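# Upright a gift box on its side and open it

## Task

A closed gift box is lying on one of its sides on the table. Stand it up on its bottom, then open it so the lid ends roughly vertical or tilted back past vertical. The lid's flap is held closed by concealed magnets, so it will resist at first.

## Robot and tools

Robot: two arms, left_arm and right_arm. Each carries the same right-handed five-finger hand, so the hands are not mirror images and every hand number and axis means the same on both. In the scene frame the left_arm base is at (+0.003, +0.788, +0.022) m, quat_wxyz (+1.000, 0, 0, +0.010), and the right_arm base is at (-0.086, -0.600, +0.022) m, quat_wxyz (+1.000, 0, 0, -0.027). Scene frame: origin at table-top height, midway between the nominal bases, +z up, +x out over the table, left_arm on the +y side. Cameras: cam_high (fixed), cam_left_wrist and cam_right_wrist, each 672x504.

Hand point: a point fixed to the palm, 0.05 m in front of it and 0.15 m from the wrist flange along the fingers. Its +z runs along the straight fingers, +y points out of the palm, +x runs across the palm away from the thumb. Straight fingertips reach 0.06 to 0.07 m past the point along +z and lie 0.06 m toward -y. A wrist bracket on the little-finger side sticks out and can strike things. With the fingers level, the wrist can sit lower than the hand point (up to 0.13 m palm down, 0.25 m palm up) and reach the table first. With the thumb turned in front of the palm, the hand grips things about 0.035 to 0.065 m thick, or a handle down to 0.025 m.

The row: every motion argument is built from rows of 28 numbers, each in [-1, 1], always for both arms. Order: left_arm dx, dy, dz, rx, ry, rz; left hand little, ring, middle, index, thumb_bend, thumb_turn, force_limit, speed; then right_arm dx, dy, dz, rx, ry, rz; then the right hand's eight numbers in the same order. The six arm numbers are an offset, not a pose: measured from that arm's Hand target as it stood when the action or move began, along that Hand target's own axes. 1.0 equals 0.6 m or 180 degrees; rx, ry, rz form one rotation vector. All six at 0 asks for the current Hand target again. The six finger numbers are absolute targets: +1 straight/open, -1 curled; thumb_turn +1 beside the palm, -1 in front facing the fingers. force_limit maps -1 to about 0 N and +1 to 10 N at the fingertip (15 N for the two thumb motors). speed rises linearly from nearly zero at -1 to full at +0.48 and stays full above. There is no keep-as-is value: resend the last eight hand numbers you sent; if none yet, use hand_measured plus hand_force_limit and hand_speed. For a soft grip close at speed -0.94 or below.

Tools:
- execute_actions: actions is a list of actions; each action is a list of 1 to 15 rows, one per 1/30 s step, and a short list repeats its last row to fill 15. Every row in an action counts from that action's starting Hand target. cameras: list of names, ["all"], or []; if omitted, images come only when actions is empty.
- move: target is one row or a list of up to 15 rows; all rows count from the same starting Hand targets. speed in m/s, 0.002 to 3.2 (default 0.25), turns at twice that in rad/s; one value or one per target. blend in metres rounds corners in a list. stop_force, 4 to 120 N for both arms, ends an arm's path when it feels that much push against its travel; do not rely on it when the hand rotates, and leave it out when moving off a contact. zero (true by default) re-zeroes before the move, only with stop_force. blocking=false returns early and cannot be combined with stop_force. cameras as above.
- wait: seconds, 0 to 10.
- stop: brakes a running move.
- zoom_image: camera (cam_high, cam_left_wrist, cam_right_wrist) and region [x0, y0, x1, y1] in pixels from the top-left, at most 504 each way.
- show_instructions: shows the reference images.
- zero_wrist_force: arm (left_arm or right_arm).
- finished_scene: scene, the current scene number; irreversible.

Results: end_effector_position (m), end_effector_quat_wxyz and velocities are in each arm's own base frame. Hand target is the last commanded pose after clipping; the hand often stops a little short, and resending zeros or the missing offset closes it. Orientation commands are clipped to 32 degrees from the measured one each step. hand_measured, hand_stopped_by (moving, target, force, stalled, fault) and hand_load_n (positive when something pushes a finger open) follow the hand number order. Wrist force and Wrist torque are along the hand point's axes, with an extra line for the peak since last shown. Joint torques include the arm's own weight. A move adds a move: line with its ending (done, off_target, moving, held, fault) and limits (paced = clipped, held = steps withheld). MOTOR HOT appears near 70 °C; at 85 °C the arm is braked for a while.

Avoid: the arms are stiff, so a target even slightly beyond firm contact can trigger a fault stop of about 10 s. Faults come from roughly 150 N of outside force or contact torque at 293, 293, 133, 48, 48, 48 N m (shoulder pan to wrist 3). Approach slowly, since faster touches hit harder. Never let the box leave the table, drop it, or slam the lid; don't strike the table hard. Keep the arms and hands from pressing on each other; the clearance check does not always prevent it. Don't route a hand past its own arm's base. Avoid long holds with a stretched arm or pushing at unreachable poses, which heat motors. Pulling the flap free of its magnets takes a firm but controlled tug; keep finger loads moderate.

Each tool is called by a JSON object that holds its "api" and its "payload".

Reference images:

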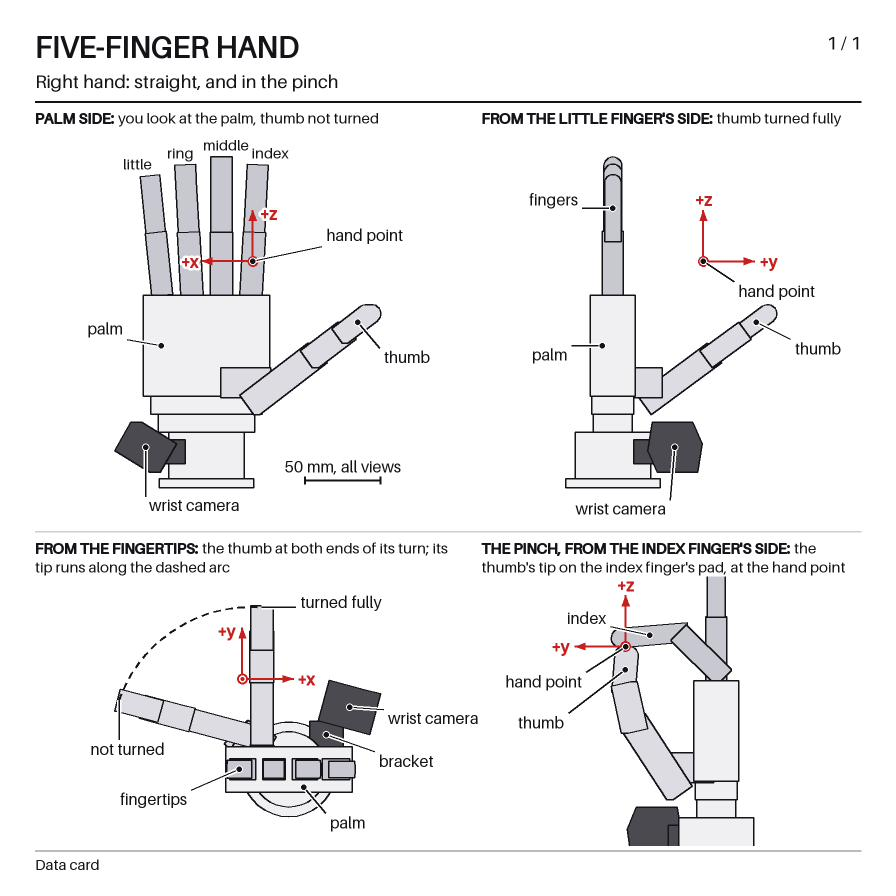

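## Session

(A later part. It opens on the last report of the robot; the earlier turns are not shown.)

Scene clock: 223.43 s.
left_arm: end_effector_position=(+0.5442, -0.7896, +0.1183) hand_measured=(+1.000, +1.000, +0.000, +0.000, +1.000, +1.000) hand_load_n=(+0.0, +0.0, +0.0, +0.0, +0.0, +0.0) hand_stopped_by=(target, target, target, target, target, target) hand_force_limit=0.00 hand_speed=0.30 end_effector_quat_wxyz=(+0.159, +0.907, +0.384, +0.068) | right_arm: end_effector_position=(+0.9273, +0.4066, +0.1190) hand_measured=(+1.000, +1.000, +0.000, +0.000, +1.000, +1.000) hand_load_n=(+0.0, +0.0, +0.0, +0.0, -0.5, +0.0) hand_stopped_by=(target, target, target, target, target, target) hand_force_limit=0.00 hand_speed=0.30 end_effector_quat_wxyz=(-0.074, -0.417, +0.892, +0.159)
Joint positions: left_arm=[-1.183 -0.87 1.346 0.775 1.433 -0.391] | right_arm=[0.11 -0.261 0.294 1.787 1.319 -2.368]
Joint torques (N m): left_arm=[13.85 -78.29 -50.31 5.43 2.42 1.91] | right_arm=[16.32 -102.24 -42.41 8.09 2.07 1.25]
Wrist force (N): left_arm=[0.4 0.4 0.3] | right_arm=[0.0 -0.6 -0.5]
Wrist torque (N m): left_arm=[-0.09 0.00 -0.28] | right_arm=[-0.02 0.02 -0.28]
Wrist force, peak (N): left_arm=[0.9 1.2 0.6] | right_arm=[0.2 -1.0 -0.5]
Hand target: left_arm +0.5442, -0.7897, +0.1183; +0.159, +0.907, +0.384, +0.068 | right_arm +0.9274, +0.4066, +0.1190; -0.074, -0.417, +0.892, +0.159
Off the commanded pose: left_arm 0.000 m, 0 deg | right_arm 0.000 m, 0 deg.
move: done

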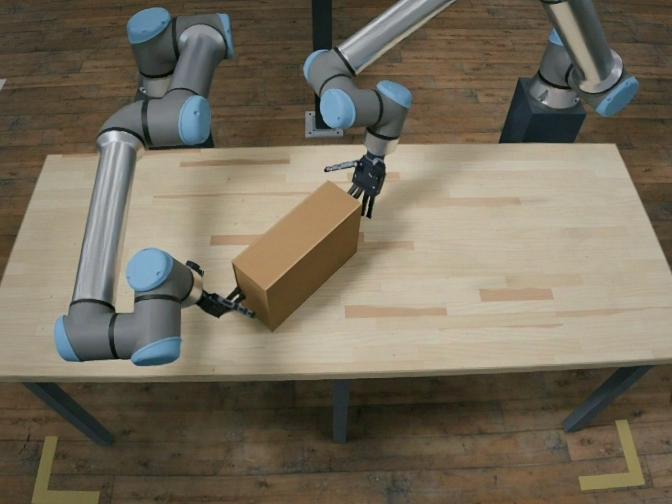

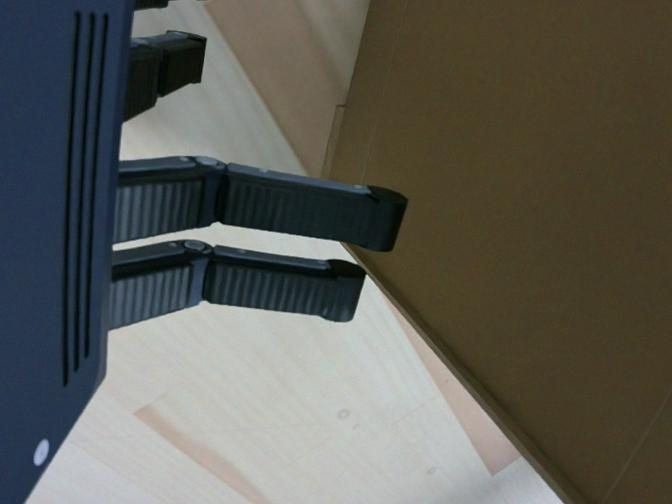

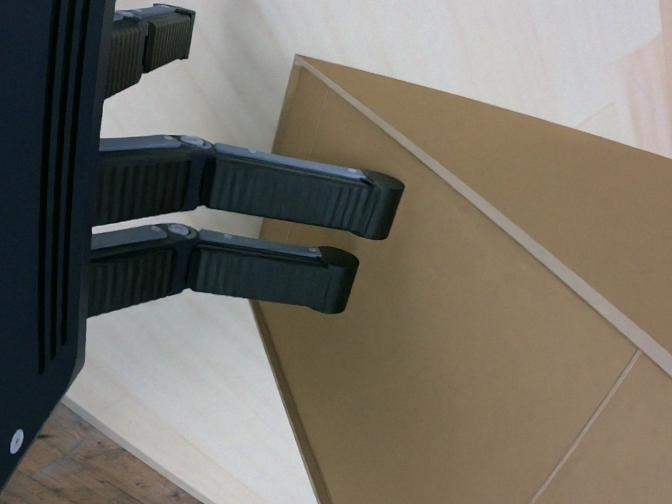

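{"api": "move", "payload": {"target": [0,0.078,0.0285,0,0,0,1,1,0,0,1,1,0,0.3,0,0.078,0.0285,0,0,0,1,1,0,0,1,1,0,0.3], "speed": 0.02, "stop_force": 8, "cameras": ["all"]}}

{"api": "zoom_image", "payload": {"camera": "cam_high", "region": [190, 140, 390, 340]}}

Scene clock: 231.70 s.
left_arm: end_effector_position=(+0.5558, -0.8009, +0.1182) hand_measured=(+1.000, +1.000, +0.000, +0.000, +1.000, +1.000) hand_load_n=(+0.0, +0.0, +0.0, +0.0, +0.0, +0.0) hand_stopped_by=(target, target, target, target, target, target) hand_force_limit=0.00 hand_speed=0.30 end_effector_quat_wxyz=(+0.159, +0.907, +0.384, +0.068) | right_arm: end_effector_position=(+0.9148, +0.4171, +0.1191) hand_measured=(+1.000, +1.000, +0.000, +0.000, +1.000, +1.000) hand_load_n=(+0.0, +0.0, +1.0, +0.5, +0.0, +0.0) hand_stopped_by=(target, target, target, target, target, target) hand_force_limit=0.00 hand_speed=0.30 end_effector_quat_wxyz=(-0.075, -0.417, +0.892, +0.159)
Joint positions: left_arm=[-1.175 -0.845 1.302 0.793 1.436 -0.383] | right_arm=[0.121 -0.305 0.383 1.74 1.316 -2.357]
Joint torques (N m): left_arm=[-8.15 -119.43 -26.03 -0.07 -3.03 -2.09] | right_arm=[-5.89 -101.64 -41.96 9.1 -2.7 -1.69]
Wrist force (N): left_arm=[0.8 -5.9 -2.7] | right_arm=[1.1 -7.0 -2.8]
Wrist torque (N m): left_arm=[-0.06 0.19 -0.42] | right_arm=[0.14 0.02 -0.32]
Wrist force, peak (N): left_arm=[1.8 -21.6 -10.0] | right_arm=[2.2 -21.7 -10.0]
Hand target: left_arm +0.5558, -0.8009, +0.1182; +0.159, +0.907, +0.384, +0.068 (not the last commanded pose) | right_arm +0.9148, +0.4171, +0.1191; -0.075, -0.417, +0.892, +0.159 (not the last commanded pose)
Off the commanded pose: left_arm 0.034 m, 0 deg | right_arm 0.033 m, 0 deg.
move: contact (left_arm, right_arm)

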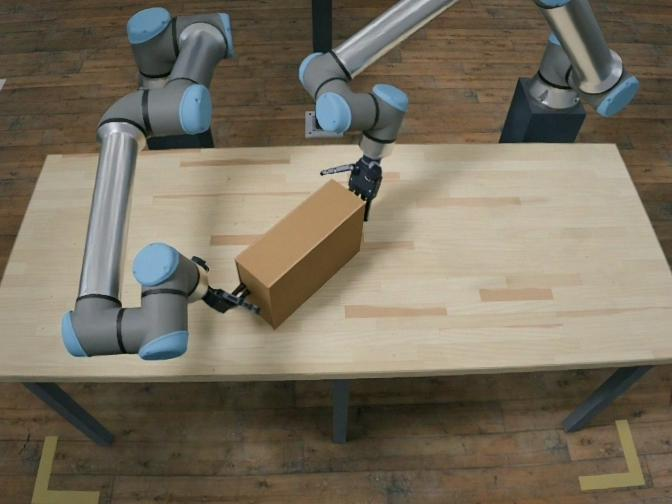

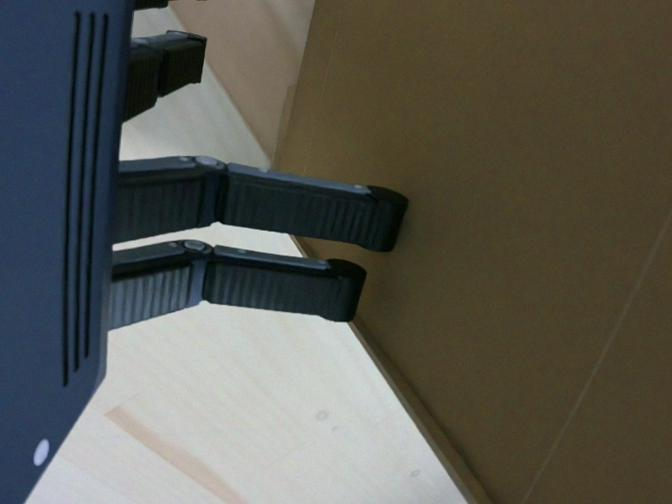

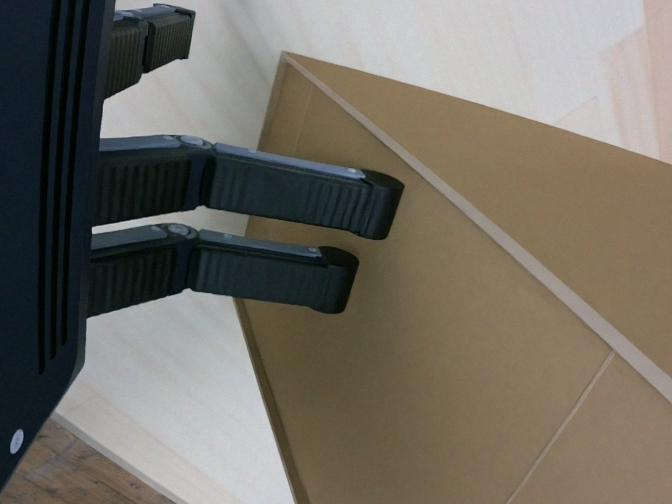

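Scaled by 2.520.

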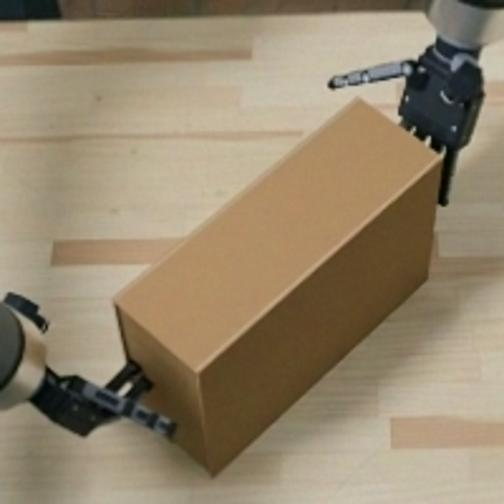

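{"api": "move", "payload": {"target": [[0,-0.02,-0.0073,0,0,0,1,1,0,0,1,1,0,0.3,0,-0.003,-0.001,0,0,0,1,1,0,0,1,1,0,0.3],[0.023,-0.02,-0.0073,0,0,0,1,1,0,0,1,1,0,0.3,0,-0.003,-0.001,0,0,0,1,1,0,0,1,1,0,0.3]], "speed": 0.06}}

{"api": "move", "payload": {"target": [0,0.06,0.022,0,0,0,1,1,0,0,1,1,0,0.3,0,0.03,0.011,0,0,0,1,1,0,0,1,1,0,0.3], "speed": 0.02, "stop_force": 12, "cameras": ["all"]}}

Scene clock: 236.80 s.
left_arm: end_effector_position=(+0.5560, -0.7824, +0.1183) hand_measured=(+1.000, +1.000, +0.000, +0.000, +1.000, +1.000) hand_load_n=(+0.5, +0.0, +0.0, +0.0, +0.0, +0.0) hand_stopped_by=(target, target, target, target, target, target) hand_force_limit=0.00 hand_speed=0.30 end_effector_quat_wxyz=(+0.159, +0.907, +0.384, +0.068) | right_arm: end_effector_position=(+0.9163, +0.4159, +0.1190) hand_measured=(+1.000, +1.000, +0.000, +0.000, +1.000, +1.000) hand_load_n=(+0.0, +0.0, +0.5, +0.0, +0.0, +0.0) hand_stopped_by=(target, target, target, target, target, target) hand_force_limit=0.00 hand_speed=0.30 end_effector_quat_wxyz=(-0.075, -0.417, +0.892, +0.159)
Joint positions: left_arm=[-1.166 -0.869 1.344 0.774 1.438 -0.375] | right_arm=[0.12 -0.3 0.374 1.745 1.317 -2.358]
Joint torques (N m): left_arm=[13.33 -120.3 -24.3 0.8 2.4 2.31] | right_arm=[-13.03 -102.27 -42.93 8.15 1.69 -1.49]
Wrist force (N): left_arm=[-0.1 0.0 -0.1] | right_arm=[1.1 0.0 0.1]
Wrist torque (N m): left_arm=[-0.12 0.09 -0.32] | right_arm=[0.05 -0.17 0.12]
Wrist force, peak (N): left_arm=[1.3 -6.3 -3.3] | right_arm=[1.0 -7.0 -2.9]
Hand target: left_arm +0.5562, -0.7821, +0.1183; +0.159, +0.907, +0.384, +0.068 | right_arm +0.9163, +0.4159, +0.1190; -0.075, -0.417, +0.892, +0.159
Off the commanded pose: left_arm 0.000 m, 0 deg | right_arm 0.000 m, 0 deg.
move: done

Scene clock: 238.67 s.
left_arm: end_effector_position=(+0.5636, -0.7892, +0.1182) hand_measured=(+1.000, +1.000, +0.000, +0.000, +1.000, +1.000) hand_load_n=(+0.0, +0.0, -0.5, +0.0, +0.0, +0.5) hand_stopped_by=(target, target, target, target, target, target) hand_force_limit=0.00 hand_speed=0.30 end_effector_quat_wxyz=(+0.159, +0.907, +0.384, +0.068) | right_arm: end_effector_position=(+0.9124, +0.4192, +0.1190) hand_measured=(+1.000, +1.000, +0.000, +0.000, +1.000, +1.000) hand_load_n=(+0.0, +0.0, +0.5, +0.0, +0.0, +0.0) hand_stopped_by=(target, target, target, target, target, target) hand_force_limit=0.00 hand_speed=0.30 end_effector_quat_wxyz=(-0.075, -0.417, +0.892, +0.159)
Joint positions: left_arm=[-1.16 -0.853 1.316 0.786 1.44 -0.369] | right_arm=[0.123 -0.312 0.399 1.731 1.316 -2.355]
Joint torques (N m): left_arm=[-9.26 -117.03 -27.99 -1.41 -3.2 -2.09] | right_arm=[-1.79 -100.93 -40.55 9.66 -3.86 -1.93]
Wrist force (N): left_arm=[1.9 -9.6 -4.2] | right_arm=[2.1 -10.4 -4.1]
Wrist torque (N m): left_arm=[-0.04 0.20 -0.50] | right_arm=[0.32 -0.02 -0.41]
Wrist force, peak (N): left_arm=[1.8 -21.9 -10.5] | right_arm=[3.2 -21.6 -8.4]
Hand target: left_arm +0.5636, -0.7892, +0.1182; +0.159, +0.907, +0.384, +0.068 (not the last commanded pose) | right_arm +0.9124, +0.4192, +0.1190; -0.075, -0.417, +0.892, +0.159 (not the last commanded pose)
Off the commanded pose: left_arm 0.028 m, 0 deg | right_arm 0.014 m, 0 deg.
move: contact (left_arm, right_arm)

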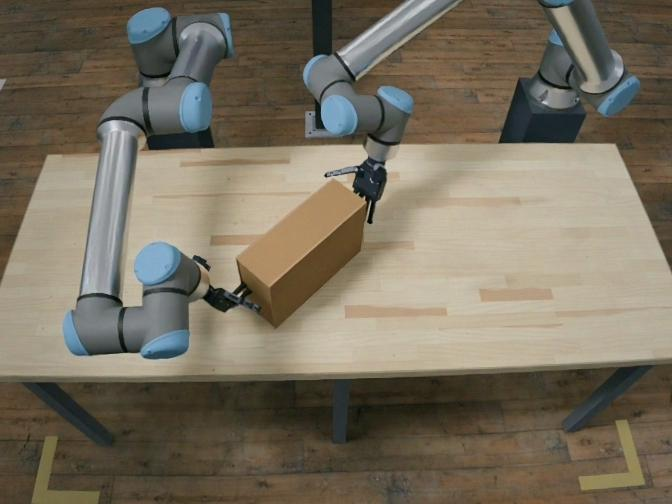

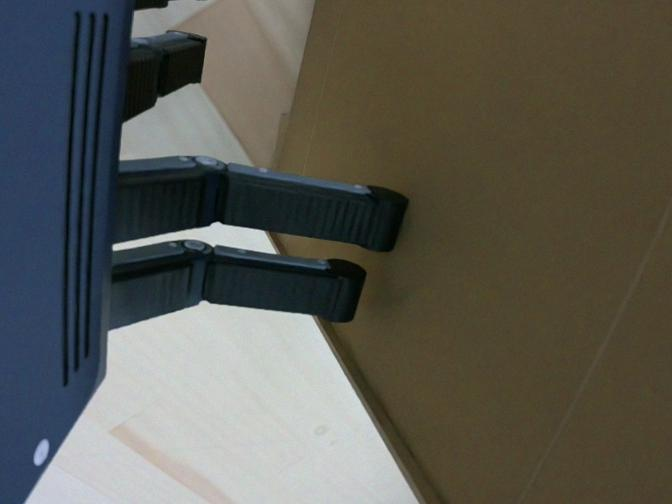

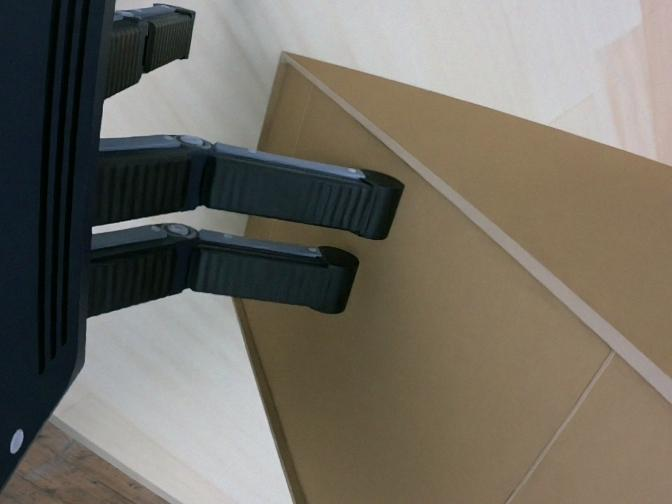

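{"api": "move", "payload": {"target": [0,0.06,0.022,0,0,0,1,1,0,0,1,1,0,0.3,0,0.06,0.022,0,0,0,1,1,0,0,1,1,0,0.3], "speed": 0.01, "stop_force": 12}}

{"api": "move", "payload": {"target": [0.025,0.0097,-0.0266,0,0,0,1,1,0,0,1,1,0,0.3,-0.025,0.0097,-0.0266,0,0,0,1,1,0,0,1,1,0,0.3], "speed": 0.05, "cameras": ["cam_high","cam_right_wrist"]}}

Scene clock: 250.13 s.
left_arm: end_effector_position=(+0.5639, -0.7895, +0.1182) hand_measured=(+1.000, +1.000, +0.000, +0.000, +1.000, +1.000) hand_load_n=(+0.0, +0.0, -0.5, +0.0, +0.0, +0.0) hand_stopped_by=(target, target, target, target, target, target) hand_force_limit=0.00 hand_speed=0.30 end_effector_quat_wxyz=(+0.159, +0.907, +0.384, +0.068) | right_arm: end_effector_position=(+0.9119, +0.4194, +0.1190) hand_measured=(+1.000, +1.000, +0.000, +0.000, +1.000, +1.000) hand_load_n=(+0.0, +0.0, +0.5, +0.0, +0.0, +0.0) hand_stopped_by=(target, target, target, target, target, target) hand_force_limit=0.00 hand_speed=0.30 end_effector_quat_wxyz=(-0.075, -0.417, +0.892, +0.159)
Joint positions: left_arm=[-1.16 -0.853 1.315 0.786 1.44 -0.369] | right_arm=[0.124 -0.314 0.402 1.73 1.316 -2.354]
Joint torques (N m): left_arm=[-8.62 -119.08 -33.66 -3.96 -1.33 -1.22] | right_arm=[8.41 -100.7 -38.49 11.1 -6.41 -1.77]
Wrist force (N): left_arm=[2.8 -20.4 -8.7] | right_arm=[2.8 -20.9 -8.5]
Wrist torque (N m): left_arm=[0.12 0.33 -0.76] | right_arm=[0.59 0.18 -0.65]
Wrist force, peak (N): left_arm=[3.1 -26.9 -12.1] | right_arm=[3.4 -27.1 -10.7]
Hand target: left_arm +0.5639, -0.7895, +0.1182; +0.159, +0.907, +0.384, +0.068 (not the last commanded pose) | right_arm +0.9119, +0.4194, +0.1190; -0.075, -0.417, +0.892, +0.159 (not the last commanded pose)
Off the commanded pose: left_arm 0.038 m, 0 deg | right_arm 0.038 m, 0 deg.
move: contact (left_arm, right_arm)

Scene clock: 251.40 s.
left_arm: end_effector_position=(+0.5743, -0.7788, +0.1352) hand_measured=(+1.000, +1.000, +0.000, +0.000, +1.000, +1.000) hand_load_n=(+0.0, +0.0, +5.0, +0.5, +0.0, +0.0) hand_stopped_by=(target, target, target, target, target, target) hand_force_limit=0.00 hand_speed=0.30 end_effector_quat_wxyz=(+0.159, +0.907, +0.384, +0.068) | right_arm: end_effector_position=(+0.9215, +0.4309, +0.1359) hand_measured=(+1.000, +1.000, +0.000, +0.000, +1.000, +1.000) hand_load_n=(+0.0, +0.0, +5.0, +0.0, -0.5, +0.0) hand_stopped_by=(target, target, target, target, target, target) hand_force_limit=0.00 hand_speed=0.30 end_effector_quat_wxyz=(-0.075, -0.417, +0.892, +0.159)
Joint positions: left_arm=[-1.143 -0.869 1.311 0.805 1.446 -0.353] | right_arm=[0.133 -0.252 0.247 1.821 1.313 -2.345]
Joint torques (N m): left_arm=[13.96 -121.66 -63.2 -0.68 1.02 1.82] | right_arm=[35.74 -105.34 -40.32 11.75 -2.73 -0.51]
Wrist force (N): left_arm=[2.3 -21.8 -4.2] | right_arm=[2.8 -20.5 -5.2]
Wrist torque (N m): left_arm=[0.17 0.15 -0.82] | right_arm=[0.51 0.13 -0.63]
Wrist force, peak (N): left_arm=[2.9 -24.5 -5.6] | right_arm=[2.2 -23.6 -6.3]
Hand target: left_arm +0.5743, -0.7788, +0.1352; +0.159, +0.907, +0.384, +0.068 | right_arm +0.9216, +0.4309, +0.1359; -0.075, -0.417, +0.892, +0.159
Off the commanded pose: left_arm 0.000 m, 0 deg | right_arm 0.000 m, 0 deg.
move: done
Images, in order (width x height): cam_high 672x504, cam_right_wrist 672x504.

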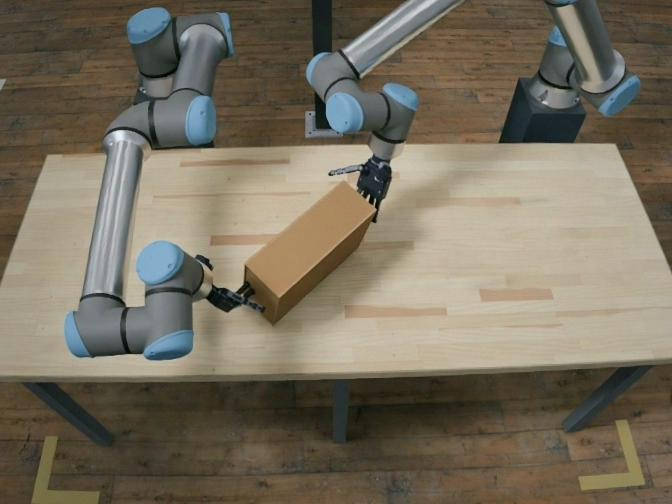

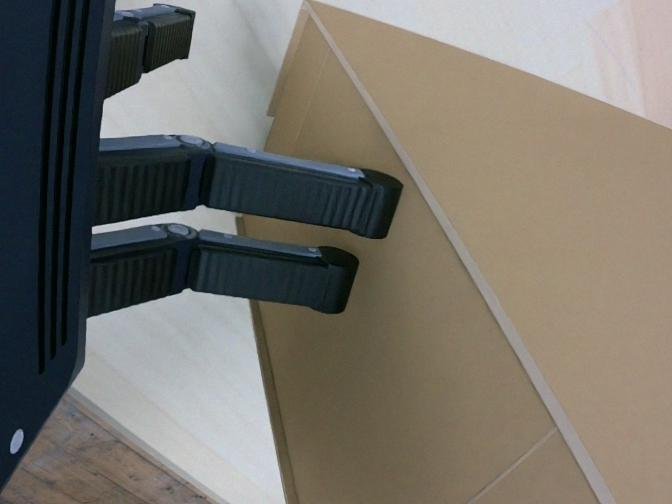

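{"api": "move", "payload": {"target": [[0.05,0.0057,-0.0157,0,0,0,1,1,0,0,1,1,0,0.3,-0.05,0.0057,-0.0157,0,0,0,1,1,0,0,1,1,0,0.3],[0.1,0.0086,-0.0235,0,0,0,1,1,0,0,1,1,0,0.3,-0.1,0.0086,-0.0235,0,0,0,1,1,0,0,1,1,0,0.3],[0.133,0.0074,-0.0204,0,0,0,1,1,0,0,1,1,0,0.3,-0.133,0.0074,-0.0204,0,0,0,1,1,0,0,1,1,0,0.3]], "speed": 0.06, "blend": 0.01, "cameras": ["cam_high","cam_right_wrist"]}}

Scene clock: 259.70 s.
left_arm: end_effector_position=(+0.6298, -0.7216, +0.1484) hand_measured=(+1.000, +1.000, +0.000, +0.000, +1.000, +1.000) hand_load_n=(+0.0, +0.0, +6.5, +0.0, +0.0, +0.0) hand_stopped_by=(target, target, target, target, target, target) hand_force_limit=0.00 hand_speed=0.30 end_effector_quat_wxyz=(+0.159, +0.907, +0.384, +0.068) | right_arm: end_effector_position=(+0.9700, +0.4912, +0.1485) hand_measured=(+1.000, +1.000, +0.002, +0.000, +1.000, +1.000) hand_load_n=(+0.0, +0.0, +16.0, +0.0, +0.0, +0.0) hand_stopped_by=(target, target, target, target, target, target) hand_force_limit=0.00 hand_speed=0.30 end_effector_quat_wxyz=(+0.035, -0.372, +0.913, +0.166)
Joint positions: left_arm=[-1.048 -0.894 1.326 0.804 1.476 -0.262] | right_arm=[0.164 -0.184 0.035 1.726 1.23 -2.181]
Joint torques (N m): left_arm=[10.18 -120.81 -53.23 -14.92 0.34 1.83] | right_arm=[67.13 -124.98 -38.76 9.83 -15.78 1.31]
Wrist force (N): left_arm=[6.2 -51.6 -15.8] | right_arm=[0.3 -51.5 -11.2]
Wrist torque (N m): left_arm=[0.76 0.39 -1.46] | right_arm=[1.41 0.31 -1.40]
Wrist force, peak (N): left_arm=[7.7 -56.6 -17.0] | right_arm=[0.9 -56.5 -12.6]
Hand target: left_arm +0.6299, -0.7215, +0.1483; +0.159, +0.907, +0.384, +0.068 | right_arm +0.9728, +0.4922, +0.1489; -0.075, -0.417, +0.892, +0.159
Off the commanded pose: left_arm 0.000 m, 0 deg | right_arm 0.003 m, 14 deg.
elbow stopped short (right arm): the move would have taken joint 3 (elbow) straighter than the controller allows.
move: off_target (right_arm)
Images, in order (width x height): cam_high 672x504, cam_right_wrist 672x504.

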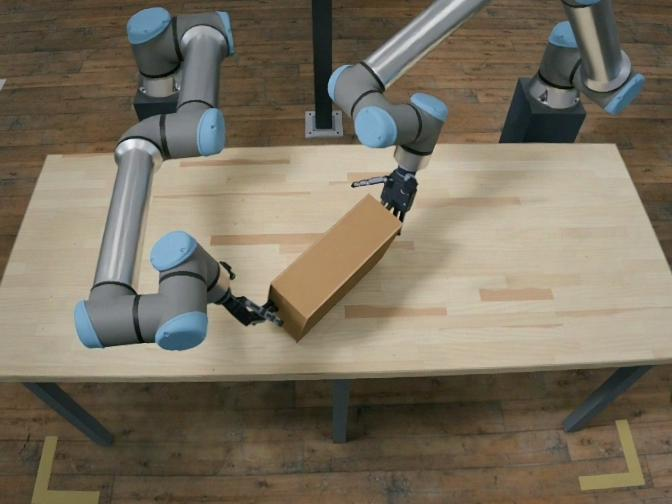

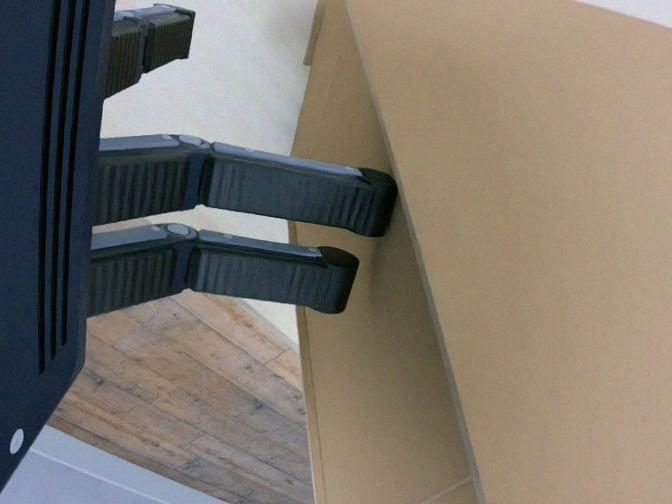

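{"api": "move", "payload": {"target": [-0.05,0.0137,-0.0392,0,0,0,1,1,0,0,1,1,0,0.3,0.05,0.0137,-0.0392,0,0,0,1,1,0,0,1,1,0,0.3], "speed": 0.05, "cameras": ["cam_high","cam_right_wrist"]}}

Scene clock: 271.43 s.
left_arm: end_effector_position=(+0.6089, -0.7428, +0.1731) hand_measured=(+1.000, +1.000, +0.000, +0.000, +1.000, +1.000) hand_load_n=(+0.0, +0.0, +6.0, +0.0, -0.5, +0.0) hand_stopped_by=(target, target, target, target, target, target) hand_force_limit=0.00 hand_speed=0.30 end_effector_quat_wxyz=(+0.159, +0.907, +0.384, +0.068) | right_arm: end_effector_position=(+0.9513, +0.4681, +0.1733) hand_measured=(+1.000, +1.000, +0.002, +0.000, +1.000, +1.000) hand_load_n=(+0.0, +0.0, +12.0, +0.0, +0.0, +0.0) hand_stopped_by=(target, target, target, target, target, target) hand_force_limit=0.00 hand_speed=0.30 end_effector_quat_wxyz=(-0.004, -0.387, +0.907, +0.165)
Joint positions: left_arm=[-1.084 -0.907 1.302 0.845 1.465 -0.296] | right_arm=[0.15 -0.197 0.035 1.826 1.252 -2.243]
Joint torques (N m): left_arm=[-9.98 -119.49 -74.34 -7.3 -4.78 -1.99] | right_arm=[27.22 -125.6 -37.14 15.13 -7.96 -2.28]
Wrist force (N): left_arm=[5.1 -41.7 -11.8] | right_arm=[1.8 -41.3 -9.7]
Wrist torque (N m): left_arm=[0.56 0.29 -0.92] | right_arm=[1.10 0.32 -0.85]
Wrist force, peak (N): left_arm=[6.3 -56.2 -17.4] | right_arm=[1.0 -56.4 -12.3]
Hand target: left_arm +0.6088, -0.7429, +0.1732; +0.159, +0.907, +0.384, +0.068 | right_arm +0.9539, +0.4689, +0.1738; -0.075, -0.417, +0.892, +0.159
Off the commanded pose: left_arm 0.000 m, 0 deg | right_arm 0.003 m, 9 deg.
elbow stopped short (right arm): the move would have taken joint 3 (elbow) straighter than the controller allows.
move: off_target (right_arm)
Images, in order (width x height): cam_high 672x504, cam_right_wrist 672x504.

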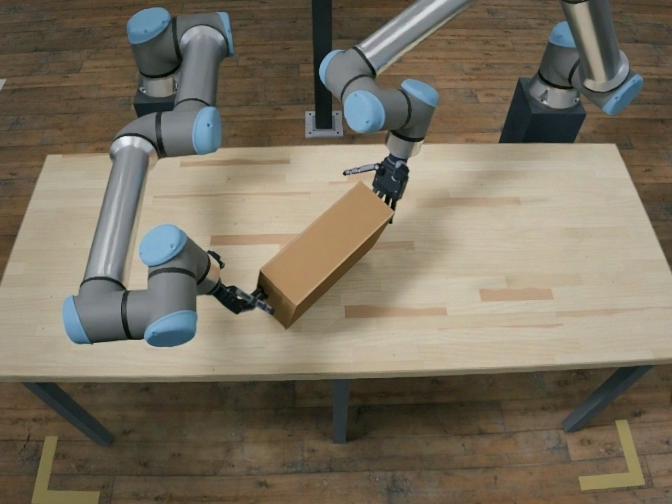

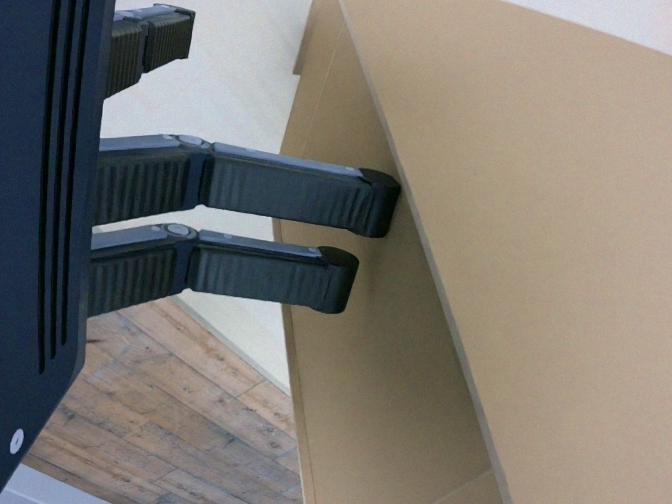

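{"api": "move", "payload": {"target": [-0.167,0,0,0,0,0,1,1,0,0,1,1,0,0.3,0.167,0,0,0,0,0,1,1,0,0,1,1,0,0.3], "speed": 0.06, "cameras": ["cam_high","cam_right_wrist"]}}

Scene clock: 279.03 s.
left_arm: end_effector_position=(+0.5391, -0.8148, +0.1731) hand_measured=(+1.000, +1.000, +0.000, +0.000, +1.000, +1.000) hand_load_n=(+0.0, +0.0, +4.5, +0.0, +0.0, +0.0) hand_stopped_by=(target, target, target, target, target, target) hand_force_limit=0.00 hand_speed=0.30 end_effector_quat_wxyz=(+0.159, +0.907, +0.384, +0.068) | right_arm: end_effector_position=(+0.8898, +0.3920, +0.1739) hand_measured=(+1.000, +1.000, +0.000, +0.000, +1.000, +1.000) hand_load_n=(+0.0, +0.0, +5.5, +0.0, +0.0, +0.0) hand_stopped_by=(target, target, target, target, target, target) hand_force_limit=0.00 hand_speed=0.30 end_effector_quat_wxyz=(-0.075, -0.417, +0.892, +0.159)
Joint positions: left_arm=[-1.201 -0.879 1.258 0.876 1.427 -0.408] | right_arm=[0.099 -0.438 0.554 1.707 1.322 -2.379]
Joint torques (N m): left_arm=[-7.88 -82.28 -59.35 1.7 -4.18 -2.37] | right_arm=[-0.46 -116.76 -29.13 3.93 -0.93 -1.68]
Wrist force (N): left_arm=[1.1 -13.0 -1.4] | right_arm=[2.0 -12.7 -1.5]
Wrist torque (N m): left_arm=[0.12 0.10 -0.23] | right_arm=[0.35 -0.05 -0.12]
Wrist force, peak (N): left_arm=[4.8 -41.7 -12.0] | right_arm=[1.7 -41.4 -9.3]
Hand target: left_arm +0.5391, -0.8148, +0.1731; +0.159, +0.907, +0.384, +0.068 | right_arm +0.8897, +0.3919, +0.1739; -0.075, -0.417, +0.892, +0.159
Off the commanded pose: left_arm 0.000 m, 0 deg | right_arm 0.000 m, 0 deg.
move: done
Images, in order (width x height): cam_high 672x504, cam_right_wrist 672x504.

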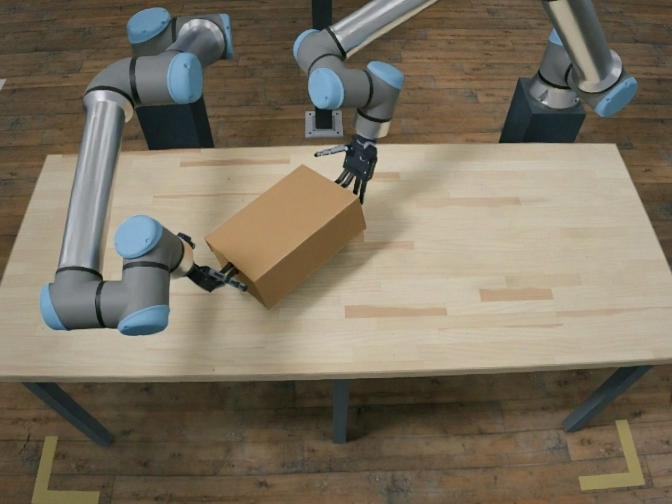

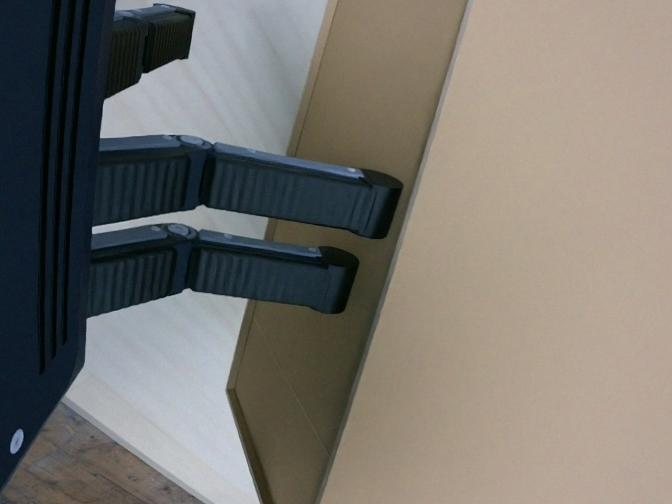

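{"api": "move", "payload": {"target": [0,-0.0281,0.0785,0,0,0,1,1,0,0,1,1,0,0.3,0,-0.0281,0.0785,0,0,0,1,1,0,0,1,1,0,0.3], "speed": 0.05, "cameras": ["cam_high","cam_left_wrist","cam_right_wrist"]}}

Scene clock: 287.20 s.
left_arm: end_effector_position=(+0.5392, -0.8149, +0.1234) hand_measured=(+1.000, +1.000, +0.000, +0.000, +1.000, +1.000) hand_load_n=(+0.0, +0.0, +5.0, +0.0, -0.5, +0.0) hand_stopped_by=(target, target, target, target, target, target) hand_force_limit=0.00 hand_speed=0.30 end_effector_quat_wxyz=(+0.159, +0.907, +0.384, +0.068) | right_arm: end_effector_position=(+0.8893, +0.3922, +0.1242) hand_measured=(+1.000, +1.000, +0.000, +0.000, +1.000, +1.000) hand_load_n=(+0.0, +0.0, +5.0, +0.0, +0.0, +0.0) hand_stopped_by=(target, target, target, target, target, target) hand_force_limit=0.00 hand_speed=0.30 end_effector_quat_wxyz=(-0.075, -0.417, +0.892, +0.159)
Joint positions: left_arm=[-1.201 -0.845 1.292 0.807 1.427 -0.408] | right_arm=[0.1 -0.416 0.6 1.64 1.322 -2.379]
Joint torques (N m): left_arm=[14.7 -81.92 -33.14 -4.28 -0.4 0.87] | right_arm=[31.52 -99.44 -26.73 4.57 -6.41 2.02]
Wrist force (N): left_arm=[1.5 -18.1 -2.6] | right_arm=[1.7 -17.8 -2.8]
Wrist torque (N m): left_arm=[0.15 0.15 -0.36] | right_arm=[0.41 0.09 -0.24]
Wrist force, peak (N): left_arm=[1.5 -18.3 -2.6] | right_arm=[1.8 -17.8 -3.2]
Hand target: left_arm +0.5392, -0.8149, +0.1231; +0.159, +0.907, +0.384, +0.068 | right_arm +0.8893, +0.3922, +0.1239; -0.075, -0.417, +0.892, +0.159
Off the commanded pose: left_arm 0.000 m, 0 deg | right_arm 0.000 m, 0 deg.
move: done

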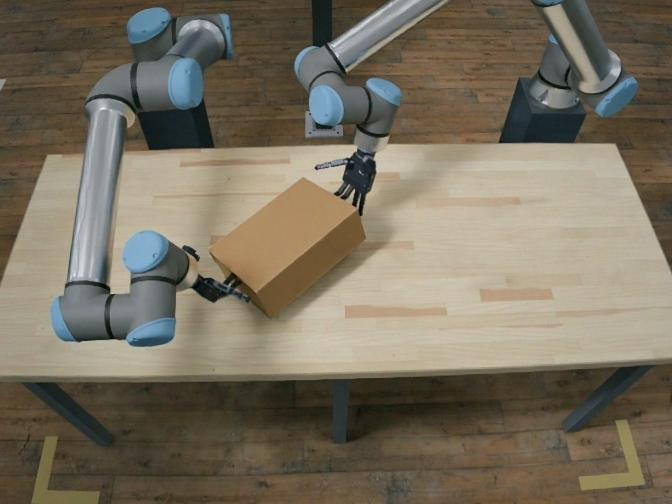

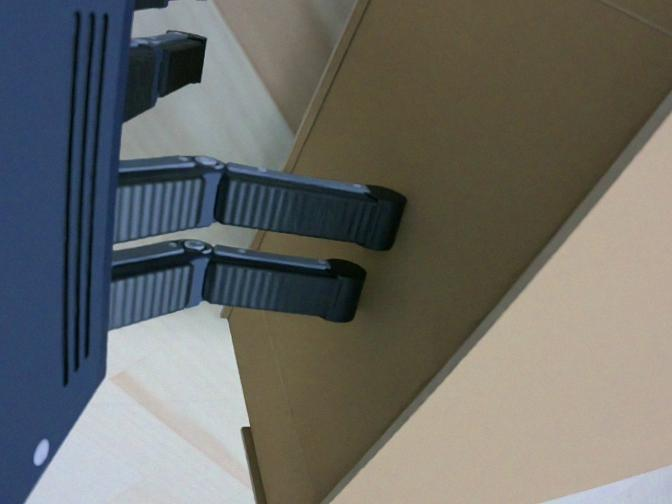

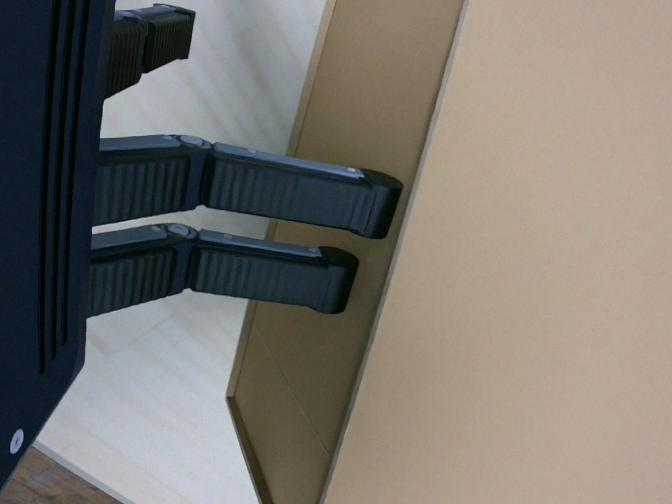

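{"api": "move", "payload": {"target": [[0.045,-0.0103,0.0282,0,0,0,1,1,0,0,1,1,0,0.3,-0.045,-0.0103,0.0282,0,0,0,1,1,0,0,1,1,0,0.3],[0.08,-0.022,0.0611,0,0,0,1,1,0,0,1,1,0,0.3,-0.08,-0.022,0.0611,0,0,0,1,1,0,0,1,1,0,0.3]], "speed": 0.04, "blend": 0.01, "cameras": ["cam_high","cam_left_wrist","cam_right_wrist"]}}

Scene clock: 293.97 s.
left_arm: end_effector_position=(+0.5726, -0.7804, +0.0842) hand_measured=(+1.000, +1.000, +0.000, +0.000, +1.000, +1.000) hand_load_n=(+0.0, +0.0, +4.5, +0.0, +0.0, -0.5) hand_stopped_by=(target, target, target, target, target, target) hand_force_limit=0.00 hand_speed=0.30 end_effector_quat_wxyz=(+0.159, +0.907, +0.384, +0.068) | right_arm: end_effector_position=(+0.9198, +0.4292, +0.0849) hand_measured=(+1.000, +1.000, -0.002, +0.000, +1.000, +1.000) hand_load_n=(+0.0, +0.0, -12.0, +0.0, -0.5, +0.0) hand_stopped_by=(target, target, target, target, target, target) hand_force_limit=0.00 hand_speed=0.30 end_effector_quat_wxyz=(-0.075, -0.417, +0.892, +0.159)
Joint positions: left_arm=[-1.146 -0.829 1.34 0.737 1.445 -0.355] | right_arm=[0.132 -0.253 0.338 1.731 1.314 -2.346]
Joint torques (N m): left_arm=[14.35 -88.18 -31.13 -3.15 1.29 1.55] | right_arm=[29.05 -97.44 -37.42 7.16 -3.43 1.97]
Wrist force (N): left_arm=[0.9 -14.7 -1.7] | right_arm=[4.5 -9.5 -12.0]
Wrist torque (N m): left_arm=[0.11 0.17 -0.60] | right_arm=[0.22 0.21 -0.39]
Wrist force, peak (N): left_arm=[2.1 -21.5 -4.0] | right_arm=[5.5 -14.5 -17.3]
Hand target: left_arm +0.5727, -0.7804, +0.0842; +0.159, +0.907, +0.384, +0.068 | right_arm +0.9198, +0.4292, +0.0849; -0.075, -0.417, +0.892, +0.159
Off the commanded pose: left_arm 0.000 m, 0 deg | right_arm 0.000 m, 0 deg.
move: done

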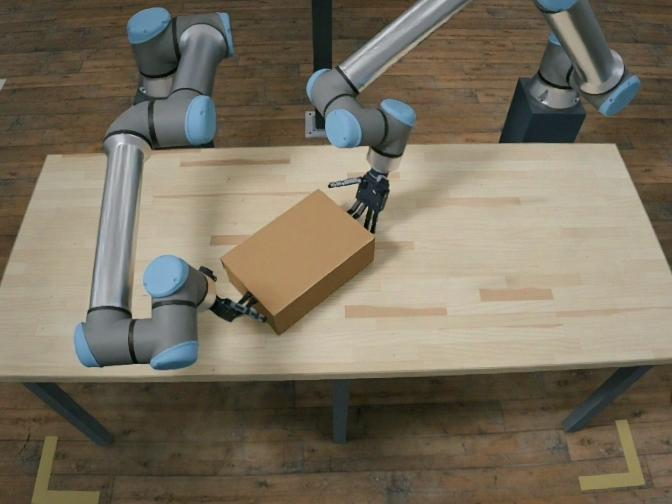

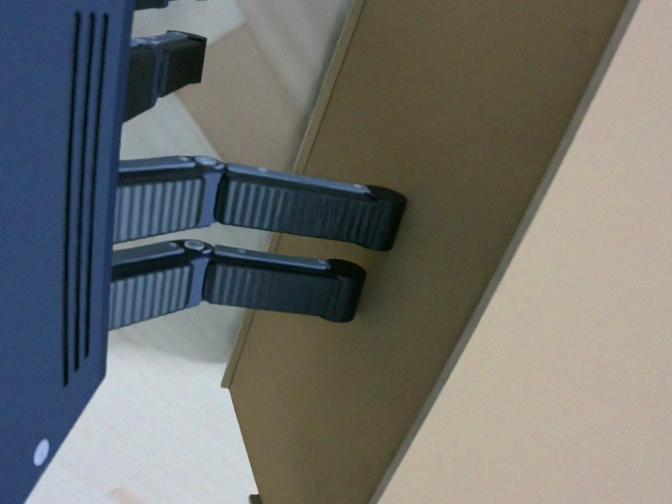

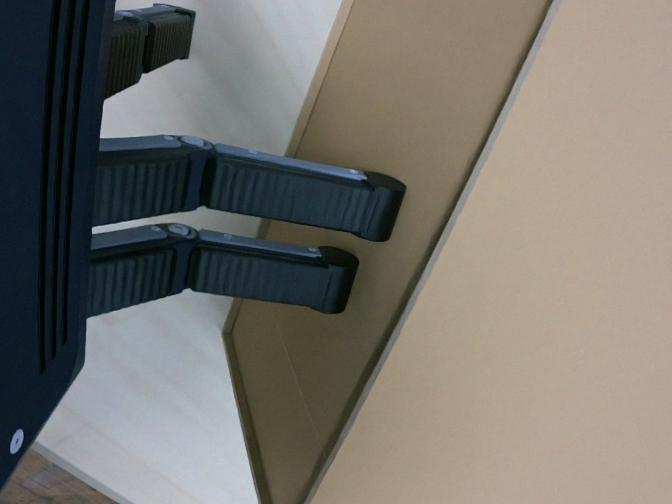

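{"api": "zoom_image", "payload": {"camera": "cam_high", "region": [200, 170, 400, 350]}}

Scaled by 2.520.

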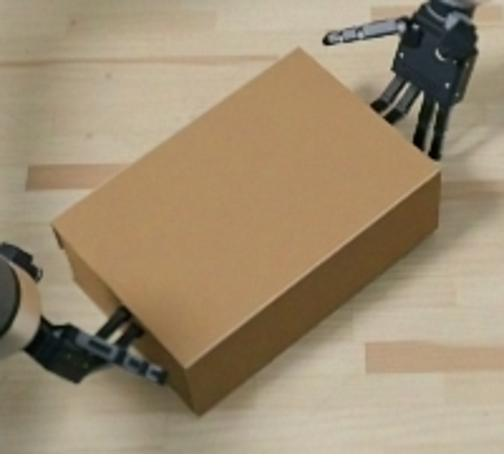

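{"api": "move", "payload": {"target": [0.012,-0.0097,0.0266,0,0,0,1,1,0,0,1,1,0,0.3,-0.012,-0.0097,0.0266,0,0,0,1,1,0,0,1,1,0,0.3], "speed": 0.03, "stop_force": 15, "cameras": ["cam_high"]}}

{"api": "zoom_image", "payload": {"camera": "cam_high", "region": [200, 170, 400, 350]}}

Scene clock: 303.00 s.
left_arm: end_effector_position=(+0.5777, -0.7752, +0.0672) hand_measured=(+1.000, +1.000, -0.002, +0.000, +1.000, +1.000) hand_load_n=(+0.0, +0.0, -7.5, +0.0, +0.0, +0.0) hand_stopped_by=(target, target, target, target, target, target) hand_force_limit=0.00 hand_speed=0.30 end_effector_quat_wxyz=(+0.159, +0.907, +0.384, +0.068) | right_arm: end_effector_position=(+0.9244, +0.4348, +0.0679) hand_measured=(+1.000, +1.000, -0.002, +0.000, +1.000, +1.000) hand_load_n=(+0.0, +0.0, -14.0, +0.0, +0.0, +0.0) hand_stopped_by=(target, target, target, target, target, target) hand_force_limit=0.00 hand_speed=0.30 end_effector_quat_wxyz=(-0.075, -0.417, +0.892, +0.159)
Joint positions: left_arm=[-1.137 -0.817 1.351 0.712 1.447 -0.347] | right_arm=[0.137 -0.213 0.286 1.742 1.313 -2.341]
Joint torques (N m): left_arm=[14.73 -75.36 -23.5 -1.83 1.26 1.87] | right_arm=[28.73 -94.76 -37.5 7.24 -4.26 1.93]
Wrist force (N): left_arm=[-2.5 -9.1 -10.9] | right_arm=[4.4 -10.4 -13.9]
Wrist torque (N m): left_arm=[-0.22 0.52 -0.56] | right_arm=[-0.18 0.30 -0.48]
Wrist force, peak (N): left_arm=[-2.2 -10.2 -13.2] | right_arm=[6.3 -10.7 -13.9]
Hand target: left_arm +0.5777, -0.7752, +0.0672; +0.159, +0.907, +0.384, +0.068 | right_arm +0.9244, +0.4348, +0.0679; -0.075, -0.417, +0.892, +0.159
Off the commanded pose: left_arm 0.000 m, 0 deg | right_arm 0.000 m, 0 deg.
move: done
Images, in order (width x height): cam_high 672x504.

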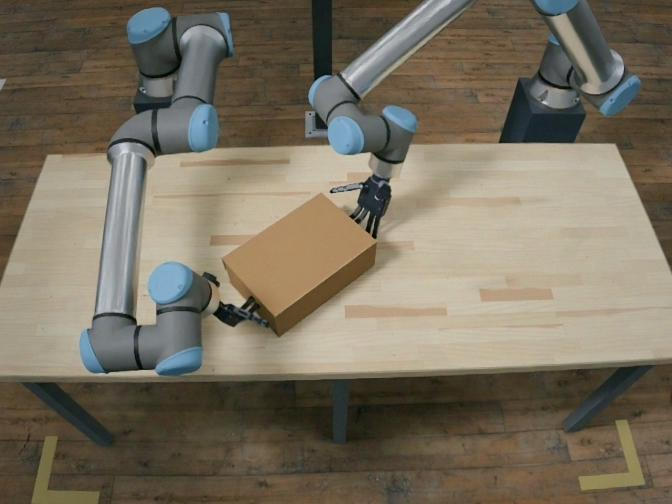

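Scaled by 2.520.

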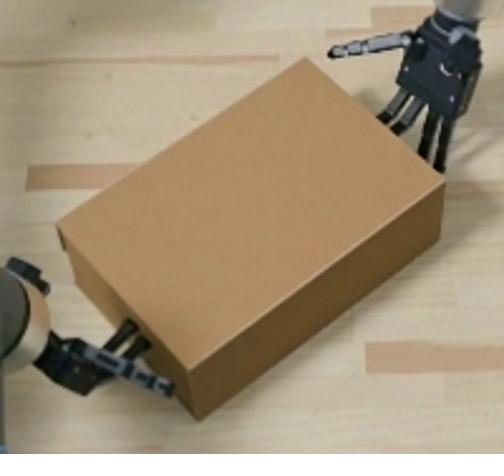

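{"api": "move", "payload": {"target": [[0,-0.047,-0.017,0,0,0,1,1,0,0,1,1,0,0.3,0,-0.047,-0.017,0,0,0,1,1,0,0,1,1,0,0.3],[-0.133,-0.0385,-0.0407,0,0,0,1,1,0,0,1,1,0,0.3,0.133,-0.0385,-0.0407,0,0,0,1,1,0,0,1,1,0,0.3]], "speed": 0.1, "cameras": ["all"]}}

{"api": "zoom_image", "payload": {"camera": "cam_high", "region": [200, 170, 400, 350]}}

Scene clock: 316.23 s.
left_arm: end_effector_position=(+0.5006, -0.8116, +0.0822) hand_measured=(+1.000, +1.000, +0.000, +0.000, +1.000, +1.000) hand_load_n=(+0.0, +0.0, +0.0, +0.0, +0.0, +0.0) hand_stopped_by=(target, target, target, target, target, target) hand_force_limit=0.00 hand_speed=0.30 end_effector_quat_wxyz=(+0.159, +0.907, +0.384, +0.068) | right_arm: end_effector_position=(+0.8964, +0.3543, +0.0829) hand_measured=(+1.000, +1.000, +0.000, +0.000, +1.000, +1.000) hand_load_n=(-0.5, +0.0, +0.5, +0.5, -0.5, +0.0) hand_stopped_by=(target, target, target, target, target, target) hand_force_limit=0.00 hand_speed=0.30 end_effector_quat_wxyz=(-0.075, -0.417, +0.892, +0.159)
Joint positions: left_arm=[-1.245 -0.847 1.379 0.728 1.414 -0.45] | right_arm=[0.061 -0.399 0.641 1.591 1.332 -2.417]
Joint torques (N m): left_arm=[-8.46 -80.46 -47.66 5.58 -2.85 -2.12] | right_arm=[-12.54 -116.65 -28.18 1.46 -2.93 1.65]
Wrist force (N): left_arm=[-1.6 -0.9 1.0] | right_arm=[1.1 -1.8 0.4]
Wrist torque (N m): left_arm=[-0.38 0.30 -0.12] | right_arm=[-0.26 -0.17 0.09]
Wrist force, peak (N): left_arm=[-2.7 -9.5 -11.4] | right_arm=[5.0 -10.7 -13.9]
Hand target: left_arm +0.5005, -0.8116, +0.0822; +0.159, +0.907, +0.384, +0.068 | right_arm +0.8964, +0.3542, +0.0829; -0.075, -0.417, +0.892, +0.159
Off the commanded pose: left_arm 0.000 m, 0 deg | right_arm 0.000 m, 0 deg.
elbow stopped short (right arm): the move would have taken joint 3 (elbow) straighter than the controller allows.
move: done

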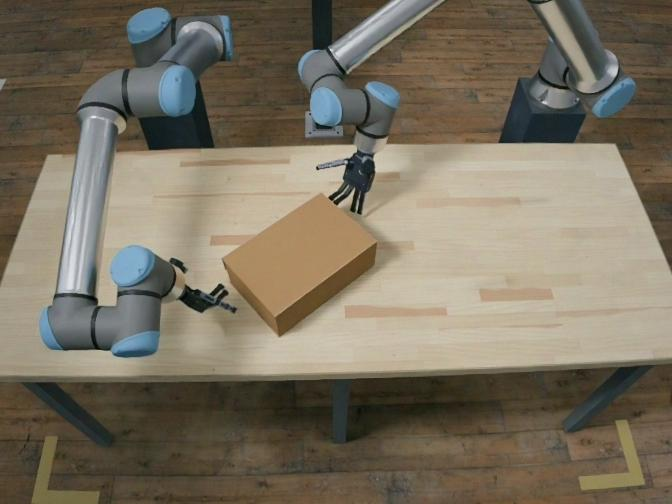

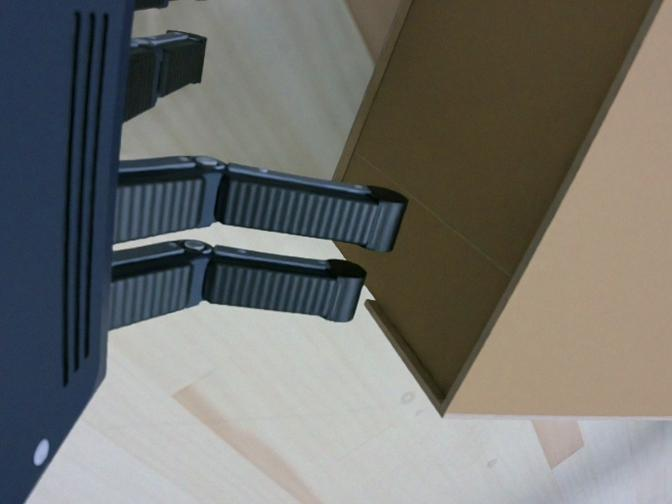

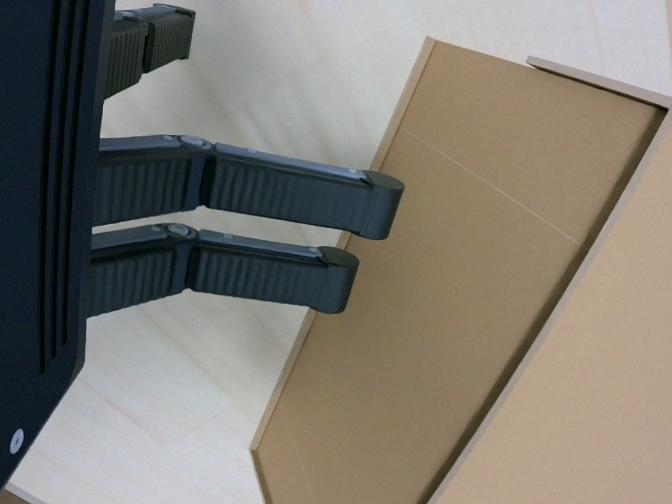

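Scaled by 2.520.

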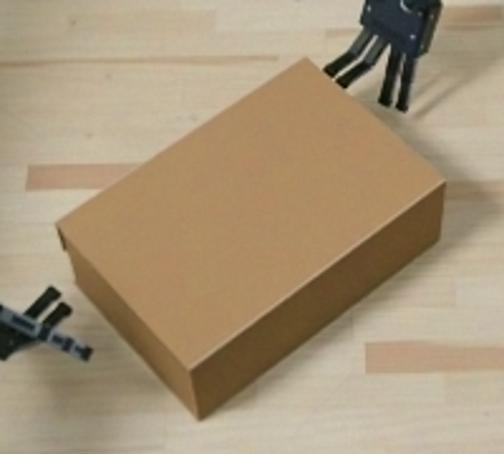

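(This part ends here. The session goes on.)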